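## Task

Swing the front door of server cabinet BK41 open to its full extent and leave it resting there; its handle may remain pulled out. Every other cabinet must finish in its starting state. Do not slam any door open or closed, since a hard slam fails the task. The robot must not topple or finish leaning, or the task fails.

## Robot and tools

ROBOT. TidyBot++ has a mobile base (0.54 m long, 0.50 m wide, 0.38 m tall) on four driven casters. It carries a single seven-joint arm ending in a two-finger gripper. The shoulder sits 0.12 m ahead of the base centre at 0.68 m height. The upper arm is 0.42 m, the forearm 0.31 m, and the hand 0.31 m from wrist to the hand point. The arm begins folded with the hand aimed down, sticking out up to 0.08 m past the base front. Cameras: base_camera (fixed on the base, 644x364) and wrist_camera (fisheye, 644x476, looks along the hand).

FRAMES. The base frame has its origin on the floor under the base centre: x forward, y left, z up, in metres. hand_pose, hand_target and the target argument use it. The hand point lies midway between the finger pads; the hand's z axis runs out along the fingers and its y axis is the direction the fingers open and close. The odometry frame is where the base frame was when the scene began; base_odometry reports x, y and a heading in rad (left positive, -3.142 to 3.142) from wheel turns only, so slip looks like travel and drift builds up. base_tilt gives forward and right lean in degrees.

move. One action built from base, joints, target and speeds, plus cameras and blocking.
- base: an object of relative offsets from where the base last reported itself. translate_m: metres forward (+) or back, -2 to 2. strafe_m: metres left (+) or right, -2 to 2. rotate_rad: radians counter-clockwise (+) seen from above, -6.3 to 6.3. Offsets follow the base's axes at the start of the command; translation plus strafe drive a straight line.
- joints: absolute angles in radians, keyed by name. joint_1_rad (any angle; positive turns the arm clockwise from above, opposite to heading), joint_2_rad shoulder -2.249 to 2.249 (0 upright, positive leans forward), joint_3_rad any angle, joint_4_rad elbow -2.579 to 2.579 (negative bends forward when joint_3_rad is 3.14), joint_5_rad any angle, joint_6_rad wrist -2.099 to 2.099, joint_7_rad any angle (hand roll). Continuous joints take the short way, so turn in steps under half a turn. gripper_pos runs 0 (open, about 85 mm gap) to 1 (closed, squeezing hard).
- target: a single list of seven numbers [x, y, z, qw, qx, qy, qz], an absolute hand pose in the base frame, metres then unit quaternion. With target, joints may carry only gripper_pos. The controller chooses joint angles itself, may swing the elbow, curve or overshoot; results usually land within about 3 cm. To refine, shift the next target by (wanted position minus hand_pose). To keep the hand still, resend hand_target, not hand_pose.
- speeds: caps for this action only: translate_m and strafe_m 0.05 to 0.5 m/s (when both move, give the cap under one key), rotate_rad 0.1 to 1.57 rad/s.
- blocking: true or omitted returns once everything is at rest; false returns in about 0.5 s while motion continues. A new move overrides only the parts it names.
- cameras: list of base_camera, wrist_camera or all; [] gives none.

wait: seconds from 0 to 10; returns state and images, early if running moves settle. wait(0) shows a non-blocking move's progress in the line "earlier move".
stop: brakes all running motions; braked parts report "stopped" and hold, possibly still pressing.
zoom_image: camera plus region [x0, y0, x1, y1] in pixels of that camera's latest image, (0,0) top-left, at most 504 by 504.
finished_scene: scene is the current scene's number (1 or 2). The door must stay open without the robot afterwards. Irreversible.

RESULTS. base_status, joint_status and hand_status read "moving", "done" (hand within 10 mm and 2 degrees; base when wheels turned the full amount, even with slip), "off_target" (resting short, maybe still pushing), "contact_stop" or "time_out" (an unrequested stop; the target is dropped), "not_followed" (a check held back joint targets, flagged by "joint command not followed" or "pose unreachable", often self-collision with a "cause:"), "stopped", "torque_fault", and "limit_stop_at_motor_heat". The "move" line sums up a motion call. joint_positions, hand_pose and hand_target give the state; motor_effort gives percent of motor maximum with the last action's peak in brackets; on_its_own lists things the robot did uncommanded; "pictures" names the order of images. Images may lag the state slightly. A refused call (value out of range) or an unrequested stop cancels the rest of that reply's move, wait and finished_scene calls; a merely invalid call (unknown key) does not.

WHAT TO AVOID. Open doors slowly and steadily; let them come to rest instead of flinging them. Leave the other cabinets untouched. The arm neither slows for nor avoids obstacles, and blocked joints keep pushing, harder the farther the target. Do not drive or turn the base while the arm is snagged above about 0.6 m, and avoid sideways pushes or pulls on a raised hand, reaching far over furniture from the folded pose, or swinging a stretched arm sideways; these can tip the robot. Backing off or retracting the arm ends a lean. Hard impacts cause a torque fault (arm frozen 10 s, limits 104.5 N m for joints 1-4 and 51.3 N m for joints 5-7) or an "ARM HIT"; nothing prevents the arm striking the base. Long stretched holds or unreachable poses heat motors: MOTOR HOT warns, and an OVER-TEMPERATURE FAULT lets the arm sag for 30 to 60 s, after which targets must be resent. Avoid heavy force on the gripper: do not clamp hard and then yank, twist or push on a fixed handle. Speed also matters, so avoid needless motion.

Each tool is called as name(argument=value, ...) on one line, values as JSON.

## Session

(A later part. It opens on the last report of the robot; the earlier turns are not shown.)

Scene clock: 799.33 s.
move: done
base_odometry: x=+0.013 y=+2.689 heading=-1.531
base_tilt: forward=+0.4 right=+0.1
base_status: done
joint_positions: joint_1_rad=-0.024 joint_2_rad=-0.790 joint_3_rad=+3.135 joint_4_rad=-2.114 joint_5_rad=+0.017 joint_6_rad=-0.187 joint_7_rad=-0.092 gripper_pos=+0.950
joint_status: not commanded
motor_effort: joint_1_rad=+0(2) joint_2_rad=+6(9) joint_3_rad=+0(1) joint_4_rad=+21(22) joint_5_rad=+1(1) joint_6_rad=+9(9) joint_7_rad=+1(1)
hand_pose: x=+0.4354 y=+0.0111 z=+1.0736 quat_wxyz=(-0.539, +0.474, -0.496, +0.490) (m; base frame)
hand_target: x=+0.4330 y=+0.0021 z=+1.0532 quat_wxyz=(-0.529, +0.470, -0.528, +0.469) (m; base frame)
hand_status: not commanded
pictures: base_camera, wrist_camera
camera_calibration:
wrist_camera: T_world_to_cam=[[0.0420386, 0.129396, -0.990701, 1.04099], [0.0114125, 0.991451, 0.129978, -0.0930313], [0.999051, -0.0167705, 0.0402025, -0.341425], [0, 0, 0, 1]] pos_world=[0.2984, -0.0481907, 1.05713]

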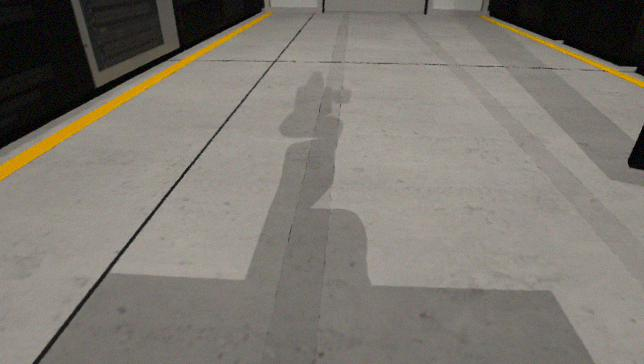

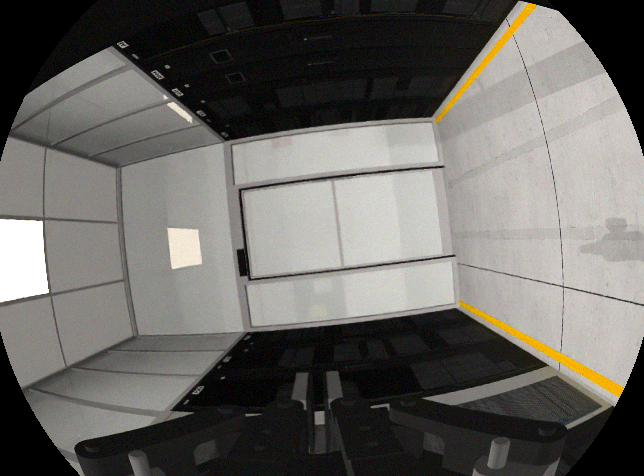

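move(base={"translate_m": -0.056, "strafe_m": -0.446, "rotate_rad": -0.23}, joints={"joint_1_rad": 0.02, "joint_2_rad": -0.106, "joint_3_rad": 3.14, "joint_4_rad": -1.64, "joint_5_rad": 0.0, "joint_6_rad": -0.04, "joint_7_rad": 0.0, "gripper_pos": 0.95})

Scene clock: 819.93 s.
move: done
base_odometry: x=-0.435 y=+2.727 heading=-1.761
base_tilt: forward=+0.5 right=+0.1
base_status: done
joint_positions: joint_1_rad=-0.002 joint_2_rad=-0.120 joint_3_rad=+3.140 joint_4_rad=-1.671 joint_5_rad=+0.017 joint_6_rad=-0.128 joint_7_rad=-0.037 gripper_pos=+0.950
joint_status: all done
motor_effort: joint_1_rad=+1(3) joint_2_rad=-17(19) joint_3_rad=+0(4) joint_4_rad=+21(22) joint_5_rad=+1(2) joint_6_rad=+9(10) joint_7_rad=+0(2)
hand_pose: x=+0.6925 y=+0.0029 z=+1.0723 quat_wxyz=(-0.477, +0.522, -0.531, +0.467) (m; base frame)
hand_target: x=+0.6998 y=-0.0093 z=+1.1108 quat_wxyz=(-0.495, +0.496, -0.505, +0.504) (m; base frame)
hand_status: not commanded
pictures: base_camera, wrist_camera
camera_calibration:
wrist_camera: T_world_to_cam=[[-0.122046, 0.077024, -0.989531, 1.1424], [0.050869, 0.996159, 0.0712659, -0.0520813], [0.99122, -0.0416388, -0.125495, -0.415242], [0, 0, 0, 1]] pos_world=[0.553671, -0.0534012, 1.08204]

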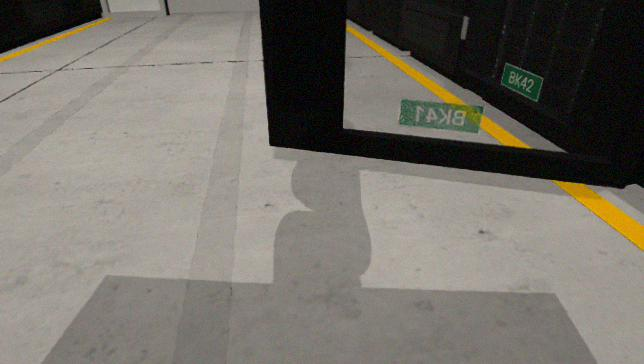

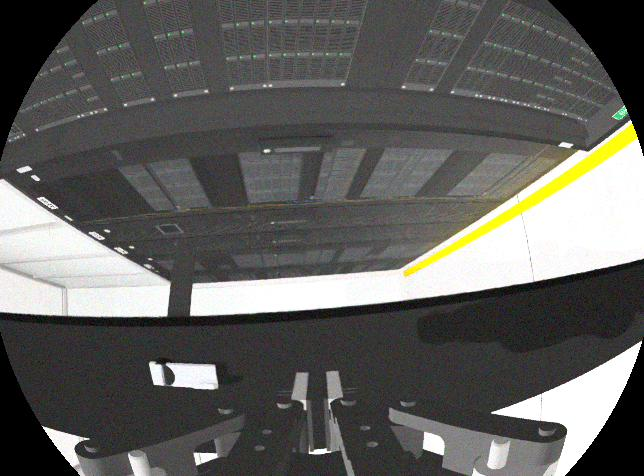

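zoom_image(camera="base_camera", region=[240, 60, 644, 260])

Scaled by 1.248.

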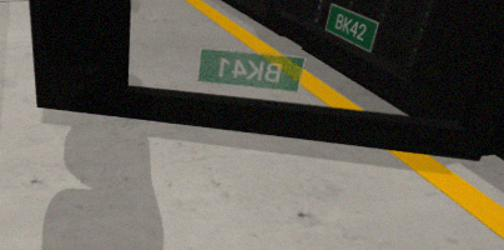

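move(base={"translate_m": 0.117, "strafe_m": 0.217, "rotate_rad": -0.187}, speeds={"translate_m": 0.3})

Scene clock: 839.10 s.
move: done
base_odometry: x=-0.244 y=+2.571 heading=-1.949
base_tilt: forward=+0.5 right=+0.1
base_status: done
joint_positions: joint_1_rad=+0.008 joint_2_rad=-0.119 joint_3_rad=+3.142 joint_4_rad=-1.668 joint_5_rad=+0.017 joint_6_rad=-0.125 joint_7_rad=-0.037 gripper_pos=+0.950
joint_status: not commanded
motor_effort: joint_1_rad=+0(4) joint_2_rad=-17(19) joint_3_rad=+0(4) joint_4_rad=+22(22) joint_5_rad=+0(1) joint_6_rad=+9(9) joint_7_rad=+1(1)
hand_pose: x=+0.6929 y=-0.0041 z=+1.0742 quat_wxyz=(-0.475, +0.517, -0.533, +0.471) (m; base frame)
hand_target: x=+0.6998 y=-0.0093 z=+1.1108 quat_wxyz=(-0.495, +0.496, -0.505, +0.504) (m; base frame)
hand_status: not commanded
pictures: base_camera, wrist_camera
camera_calibration:
wrist_camera: T_world_to_cam=[[-0.116811, 0.0781547, -0.990074, 1.14188], [0.0625097, 0.995501, 0.071208, -0.0532731], [0.991185, -0.0535714, -0.121171, -0.420368], [0, 0, 0, 1]] pos_world=[0.553376, -0.0587292, 1.0834]

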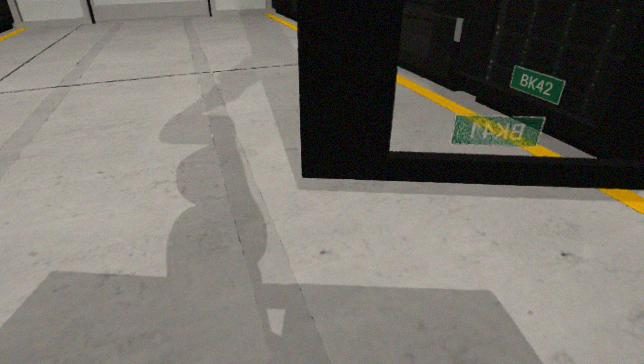

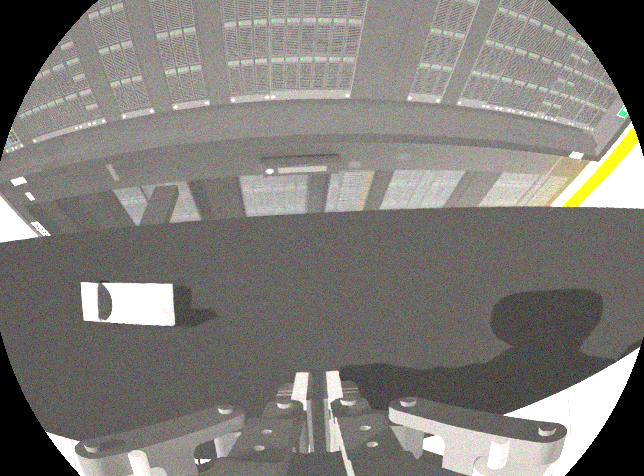

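move(base={"translate_m": 0.088, "strafe_m": 0.071, "rotate_rad": -0.1}, speeds={"translate_m": 0.1, "rotate_rad": 0.1})

Scene clock: 845.23 s.
move: done
base_odometry: x=-0.210 y=+2.463 heading=-2.050
base_tilt: forward=+0.5 right=+0.1
base_status: done
joint_positions: joint_1_rad=+0.008 joint_2_rad=-0.116 joint_3_rad=+3.141 joint_4_rad=-1.666 joint_5_rad=+0.017 joint_6_rad=-0.124 joint_7_rad=-0.037 gripper_pos=+0.950
joint_status: not commanded
motor_effort: joint_1_rad=-1(3) joint_2_rad=-17(20) joint_3_rad=+0(3) joint_4_rad=+22(22) joint_5_rad=+1(1) joint_6_rad=+9(9) joint_7_rad=+0(1)
hand_pose: x=+0.6943 y=-0.0037 z=+1.0738 quat_wxyz=(-0.476, +0.518, -0.533, +0.471) (m; base frame)
hand_target: x=+0.6998 y=-0.0093 z=+1.1108 quat_wxyz=(-0.495, +0.496, -0.505, +0.504) (m; base frame)
hand_status: not commanded
pictures: base_camera, wrist_camera
camera_calibration:
wrist_camera: T_world_to_cam=[[-0.117082, 0.0778625, -0.990065, 1.14177], [0.0618209, 0.99556, 0.0709838, -0.053027], [0.991196, -0.0528958, -0.121376, -0.421553], [0, 0, 0, 1]] pos_world=[0.554802, -0.0584083, 1.08303]

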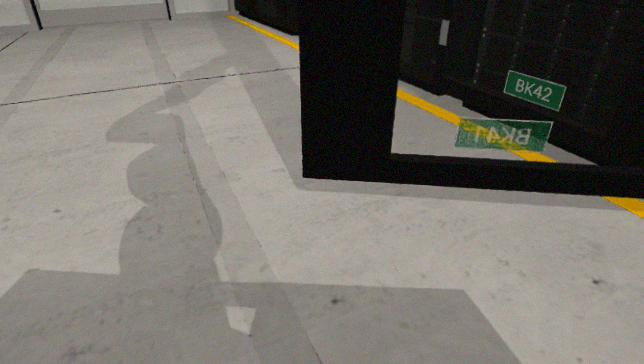

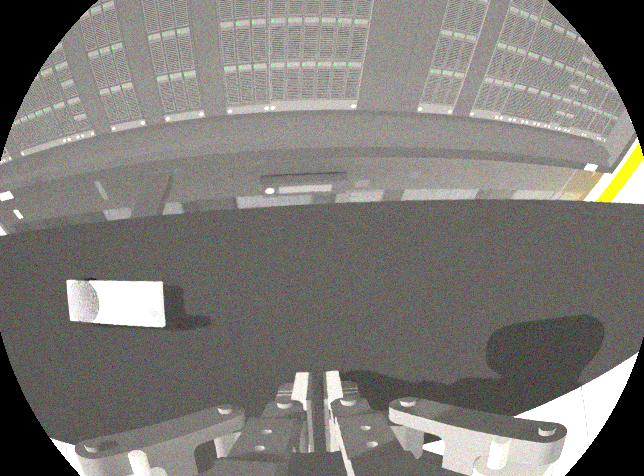

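move(base={"translate_m": 0.09, "strafe_m": 0.105, "rotate_rad": -0.15}, speeds={"translate_m": 0.1, "rotate_rad": 0.12})

Scene clock: 850.83 s.
move: done
base_odometry: x=-0.159 y=+2.334 heading=-2.201
base_tilt: forward=+0.5 right=+0.0
base_status: done
joint_positions: joint_1_rad=+0.009 joint_2_rad=-0.115 joint_3_rad=+3.139 joint_4_rad=-1.666 joint_5_rad=+0.017 joint_6_rad=-0.123 joint_7_rad=-0.036 gripper_pos=+0.950
joint_status: not commanded
motor_effort: joint_1_rad=+0(2) joint_2_rad=-17(20) joint_3_rad=+0(2) joint_4_rad=+22(22) joint_5_rad=+1(1) joint_6_rad=+9(9) joint_7_rad=+1(1)
hand_pose: x=+0.6946 y=-0.0029 z=+1.0741 quat_wxyz=(-0.476, +0.518, -0.532, +0.471) (m; base frame)
hand_target: x=+0.6998 y=-0.0093 z=+1.1108 quat_wxyz=(-0.495, +0.496, -0.505, +0.504) (m; base frame)
hand_status: not commanded
pictures: base_camera, wrist_camera
camera_calibration:
wrist_camera: T_world_to_cam=[[-0.116496, 0.0774755, -0.990165, 1.1417], [0.0604465, 0.995658, 0.0707936, -0.0527234], [0.99135, -0.0516049, -0.120673, -0.422627], [0, 0, 0, 1]] pos_world=[0.555161, -0.0577687, 1.0832]

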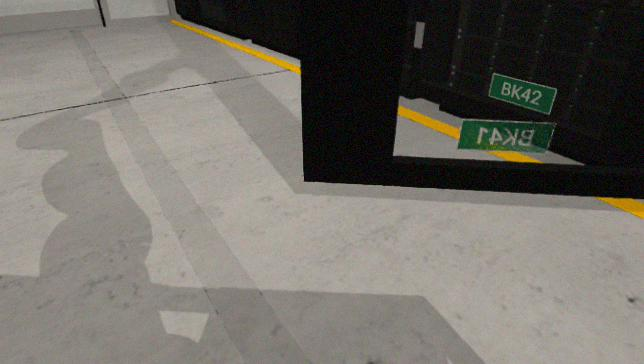

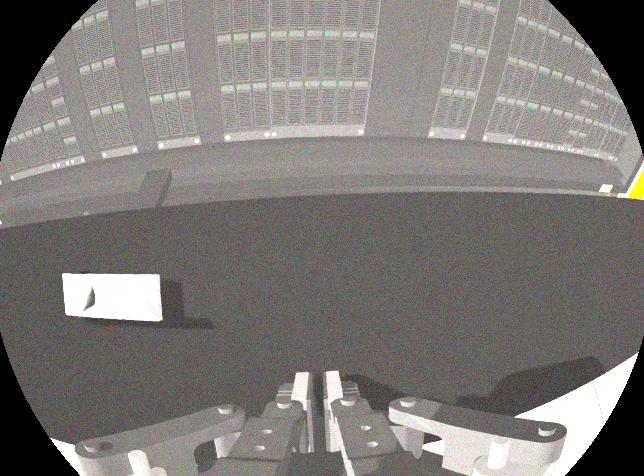

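move(base={"translate_m": 0.089, "strafe_m": 0.105, "rotate_rad": -0.15}, speeds={"translate_m": 0.1, "rotate_rad": 0.12})

Scene clock: 854.73 s.
move: done
base_odometry: x=-0.126 y=+2.201 heading=-2.352
base_tilt: forward=+0.4 right=+0.0
base_status: done
joint_positions: joint_1_rad=+0.016 joint_2_rad=-0.191 joint_3_rad=+3.147 joint_4_rad=-1.680 joint_5_rad=+0.017 joint_6_rad=-0.122 joint_7_rad=-0.036 gripper_pos=+0.950
joint_status: not commanded
motor_effort: joint_1_rad=-3(5) joint_2_rad=+4(18) joint_3_rad=-2(4) joint_4_rad=+27(30) joint_5_rad=+0(1) joint_6_rad=+15(17) joint_7_rad=+0(1)
hand_pose: x=+0.6634 y=-0.0116 z=+1.1081 quat_wxyz=(-0.489, +0.499, -0.521, +0.491) (m; base frame)
hand_target: x=+0.6998 y=-0.0093 z=+1.1108 quat_wxyz=(-0.495, +0.496, -0.505, +0.504) (m; base frame)
hand_status: not commanded
pictures: base_camera, wrist_camera
camera_calibration:
wrist_camera: T_world_to_cam=[[-0.0528884, 0.0787651, -0.995489, 1.13618], [0.0711134, 0.994651, 0.0749206, -0.0562511], [0.996065, -0.0668302, -0.0582067, -0.460548], [0, 0, 0, 1]] pos_world=[0.522827, -0.06432, 1.10847]

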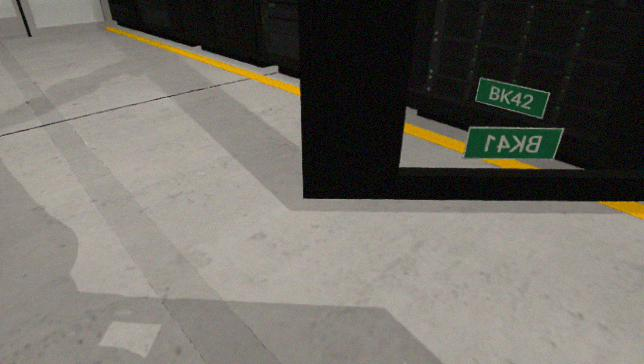

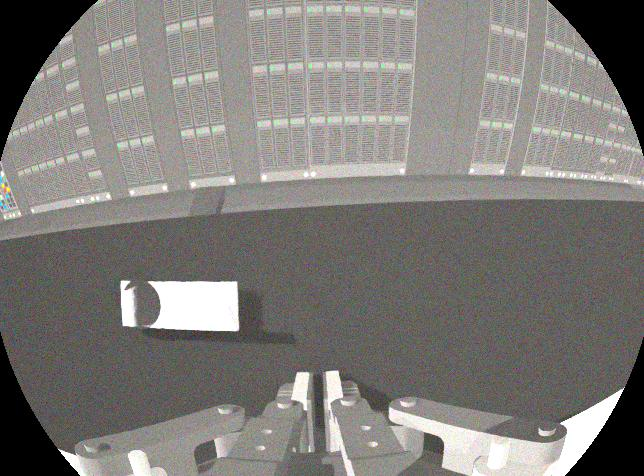

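wait(seconds=1.0, cameras=["base_camera"])

Scene clock: 861.53 s.
base_odometry: x=-0.126 y=+2.201 heading=-2.352
base_tilt: forward=+0.4 right=+0.1
base_status: done
joint_positions: joint_1_rad=+0.016 joint_2_rad=-0.191 joint_3_rad=+3.147 joint_4_rad=-1.680 joint_5_rad=+0.017 joint_6_rad=-0.122 joint_7_rad=-0.036 gripper_pos=+0.950
joint_status: not commanded
motor_effort: joint_1_rad=-2(5) joint_2_rad=+4(18) joint_3_rad=-2(4) joint_4_rad=+27(30) joint_5_rad=+0(1) joint_6_rad=+15(17) joint_7_rad=+1(1)
hand_pose: x=+0.6634 y=-0.0116 z=+1.1081 quat_wxyz=(-0.489, +0.499, -0.521, +0.491) (m; base frame)
hand_target: x=+0.6998 y=-0.0093 z=+1.1108 quat_wxyz=(-0.495, +0.496, -0.505, +0.504) (m; base frame)
hand_status: not commanded
wait: 1.00 s; at rest from the start
pictures: base_camera

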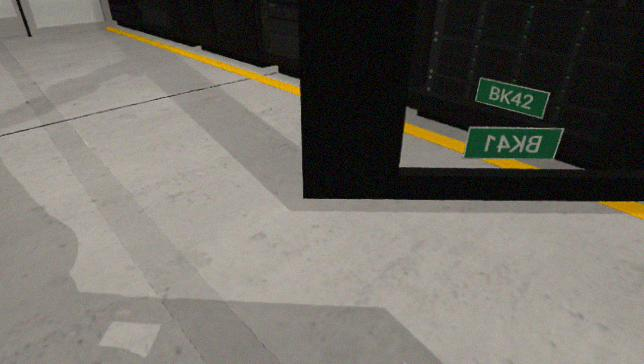

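move(base={"translate_m": 0.03}, speeds={"translate_m": 0.08}, cameras=["base_camera"])

Scene clock: 863.97 s.
move: done
base_odometry: x=-0.147 y=+2.180 heading=-2.353
base_tilt: forward=+0.4 right=+0.1
base_status: done
joint_positions: joint_1_rad=+0.016 joint_2_rad=-0.252 joint_3_rad=+3.147 joint_4_rad=-1.698 joint_5_rad=+0.017 joint_6_rad=-0.122 joint_7_rad=-0.035 gripper_pos=+0.950
joint_status: not commanded
motor_effort: joint_1_rad=+0(3) joint_2_rad=+17(21) joint_3_rad=+0(3) joint_4_rad=+30(33) joint_5_rad=+0(1) joint_6_rad=+18(21) joint_7_rad=+0(1)
hand_pose: x=+0.6372 y=-0.0109 z=+1.1294 quat_wxyz=(-0.500, +0.489, -0.510, +0.502) (m; base frame)
hand_target: x=+0.6998 y=-0.0093 z=+1.1108 quat_wxyz=(-0.495, +0.496, -0.505, +0.504) (m; base frame)
hand_status: not commanded
pictures: base_camera

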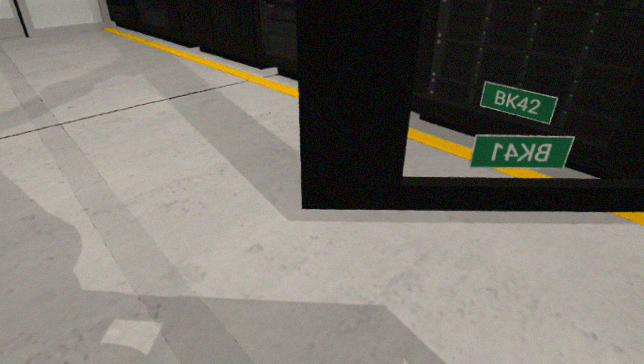

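move(base={"translate_m": -0.06}, speeds={"translate_m": 0.05}, cameras=["base_camera"])

move(base={"translate_m": -0.12}, speeds={"translate_m": 0.1}, cameras=["base_camera", "wrist_camera"])

Scene clock: 867.60 s.
move: done
base_odometry: x=-0.104 y=+2.223 heading=-2.353
base_tilt: forward=+0.5 right=+0.1
base_status: done
joint_positions: joint_1_rad=+0.016 joint_2_rad=-0.122 joint_3_rad=+3.145 joint_4_rad=-1.649 joint_5_rad=+0.017 joint_6_rad=-0.099 joint_7_rad=-0.035 gripper_pos=+0.950
joint_status: not commanded
motor_effort: joint_1_rad=+1(2) joint_2_rad=-17(20) joint_3_rad=+0(2) joint_4_rad=+21(28) joint_5_rad=+1(1) joint_6_rad=+9(17) joint_7_rad=+0(1)
hand_pose: x=+0.6928 y=-0.0109 z=+1.0959 quat_wxyz=(-0.485, +0.503, -0.524, +0.487) (m; base frame)
hand_target: x=+0.6998 y=-0.0093 z=+1.1108 quat_wxyz=(-0.495, +0.496, -0.505, +0.504) (m; base frame)
hand_status: not commanded
pictures: base_camera

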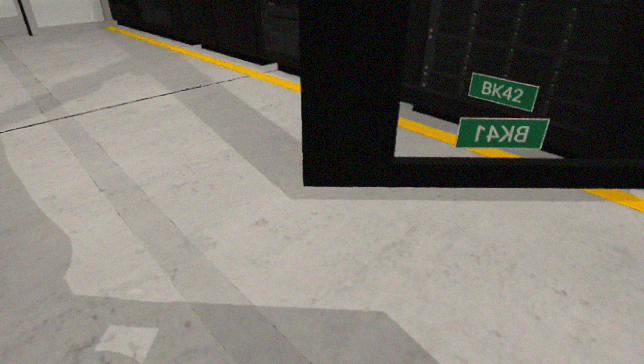

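Scene clock: 869.43 s.
move: done
base_odometry: x=-0.019 y=+2.308 heading=-2.353
base_tilt: forward=+0.5 right=+0.1
base_status: done
joint_positions: joint_1_rad=+0.016 joint_2_rad=-0.114 joint_3_rad=+3.145 joint_4_rad=-1.649 joint_5_rad=+0.017 joint_6_rad=-0.099 joint_7_rad=-0.035 gripper_pos=+0.950
joint_status: not commanded
motor_effort: joint_1_rad=-1(1) joint_2_rad=-17(20) joint_3_rad=+0(1) joint_4_rad=+22(22) joint_5_rad=+0(1) joint_6_rad=+9(9) joint_7_rad=+1(1)
hand_pose: x=+0.6960 y=-0.0110 z=+1.0915 quat_wxyz=(-0.483, +0.505, -0.526, +0.485) (m; base frame)
hand_target: x=+0.6998 y=-0.0093 z=+1.1108 quat_wxyz=(-0.495, +0.496, -0.505, +0.504) (m; base frame)
hand_status: not commanded
pictures: base_camera, wrist_camera
camera_calibration:
wrist_camera: T_world_to_cam=[[-0.0756546, 0.0776971, -0.994102, 1.13564], [0.0707927, 0.994862, 0.072369, -0.0548827], [0.994618, -0.0649001, -0.0807663, -0.468258], [0, 0, 0, 1]] pos_world=[0.55554, -0.0640254, 1.0951]

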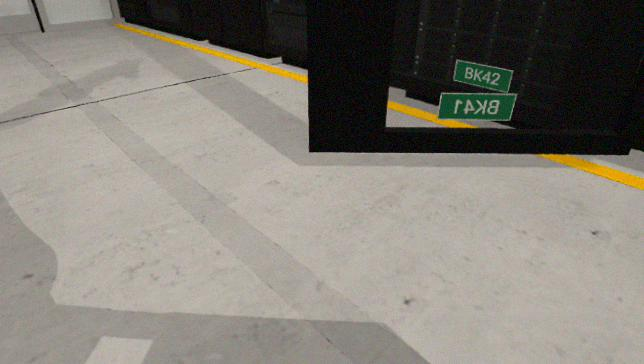

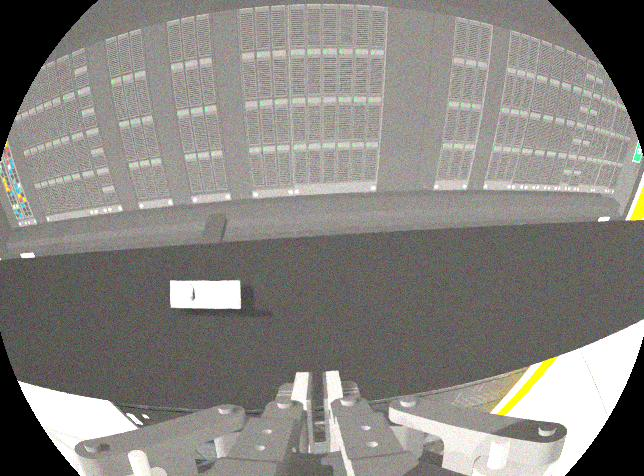

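wait(seconds=1.0, cameras=["base_camera"])

zoom_image(camera="base_camera", region=[290, 60, 644, 260])

Scene clock: 875.90 s.
base_odometry: x=-0.019 y=+2.308 heading=-2.353
base_tilt: forward=+0.5 right=+0.1
base_status: done
joint_positions: joint_1_rad=+0.016 joint_2_rad=-0.114 joint_3_rad=+3.145 joint_4_rad=-1.649 joint_5_rad=+0.017 joint_6_rad=-0.099 joint_7_rad=-0.035 gripper_pos=+0.950
joint_status: not commanded
motor_effort: joint_1_rad=+0(1) joint_2_rad=-17(20) joint_3_rad=+0(1) joint_4_rad=+21(22) joint_5_rad=+1(1) joint_6_rad=+9(9) joint_7_rad=+1(1)
hand_pose: x=+0.6960 y=-0.0110 z=+1.0915 quat_wxyz=(-0.483, +0.505, -0.526, +0.485) (m; base frame)
hand_target: x=+0.6998 y=-0.0093 z=+1.1108 quat_wxyz=(-0.495, +0.496, -0.505, +0.504) (m; base frame)
hand_status: not commanded
wait: 1.00 s; at rest from the start
pictures: base_camera

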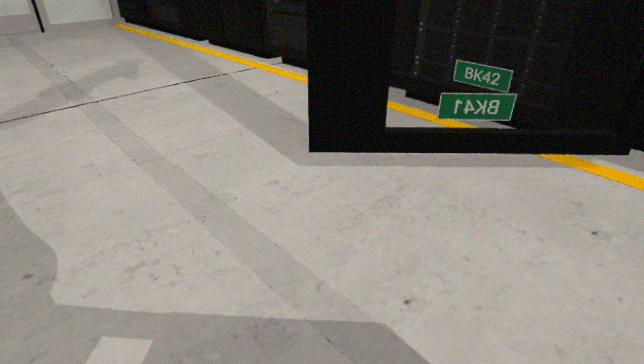

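Scaled by 1.424.

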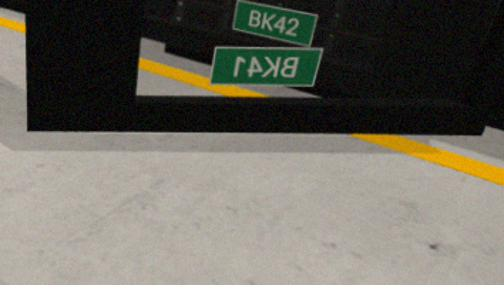

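finished_scene(scene=1)

The scene is finished: the task was done.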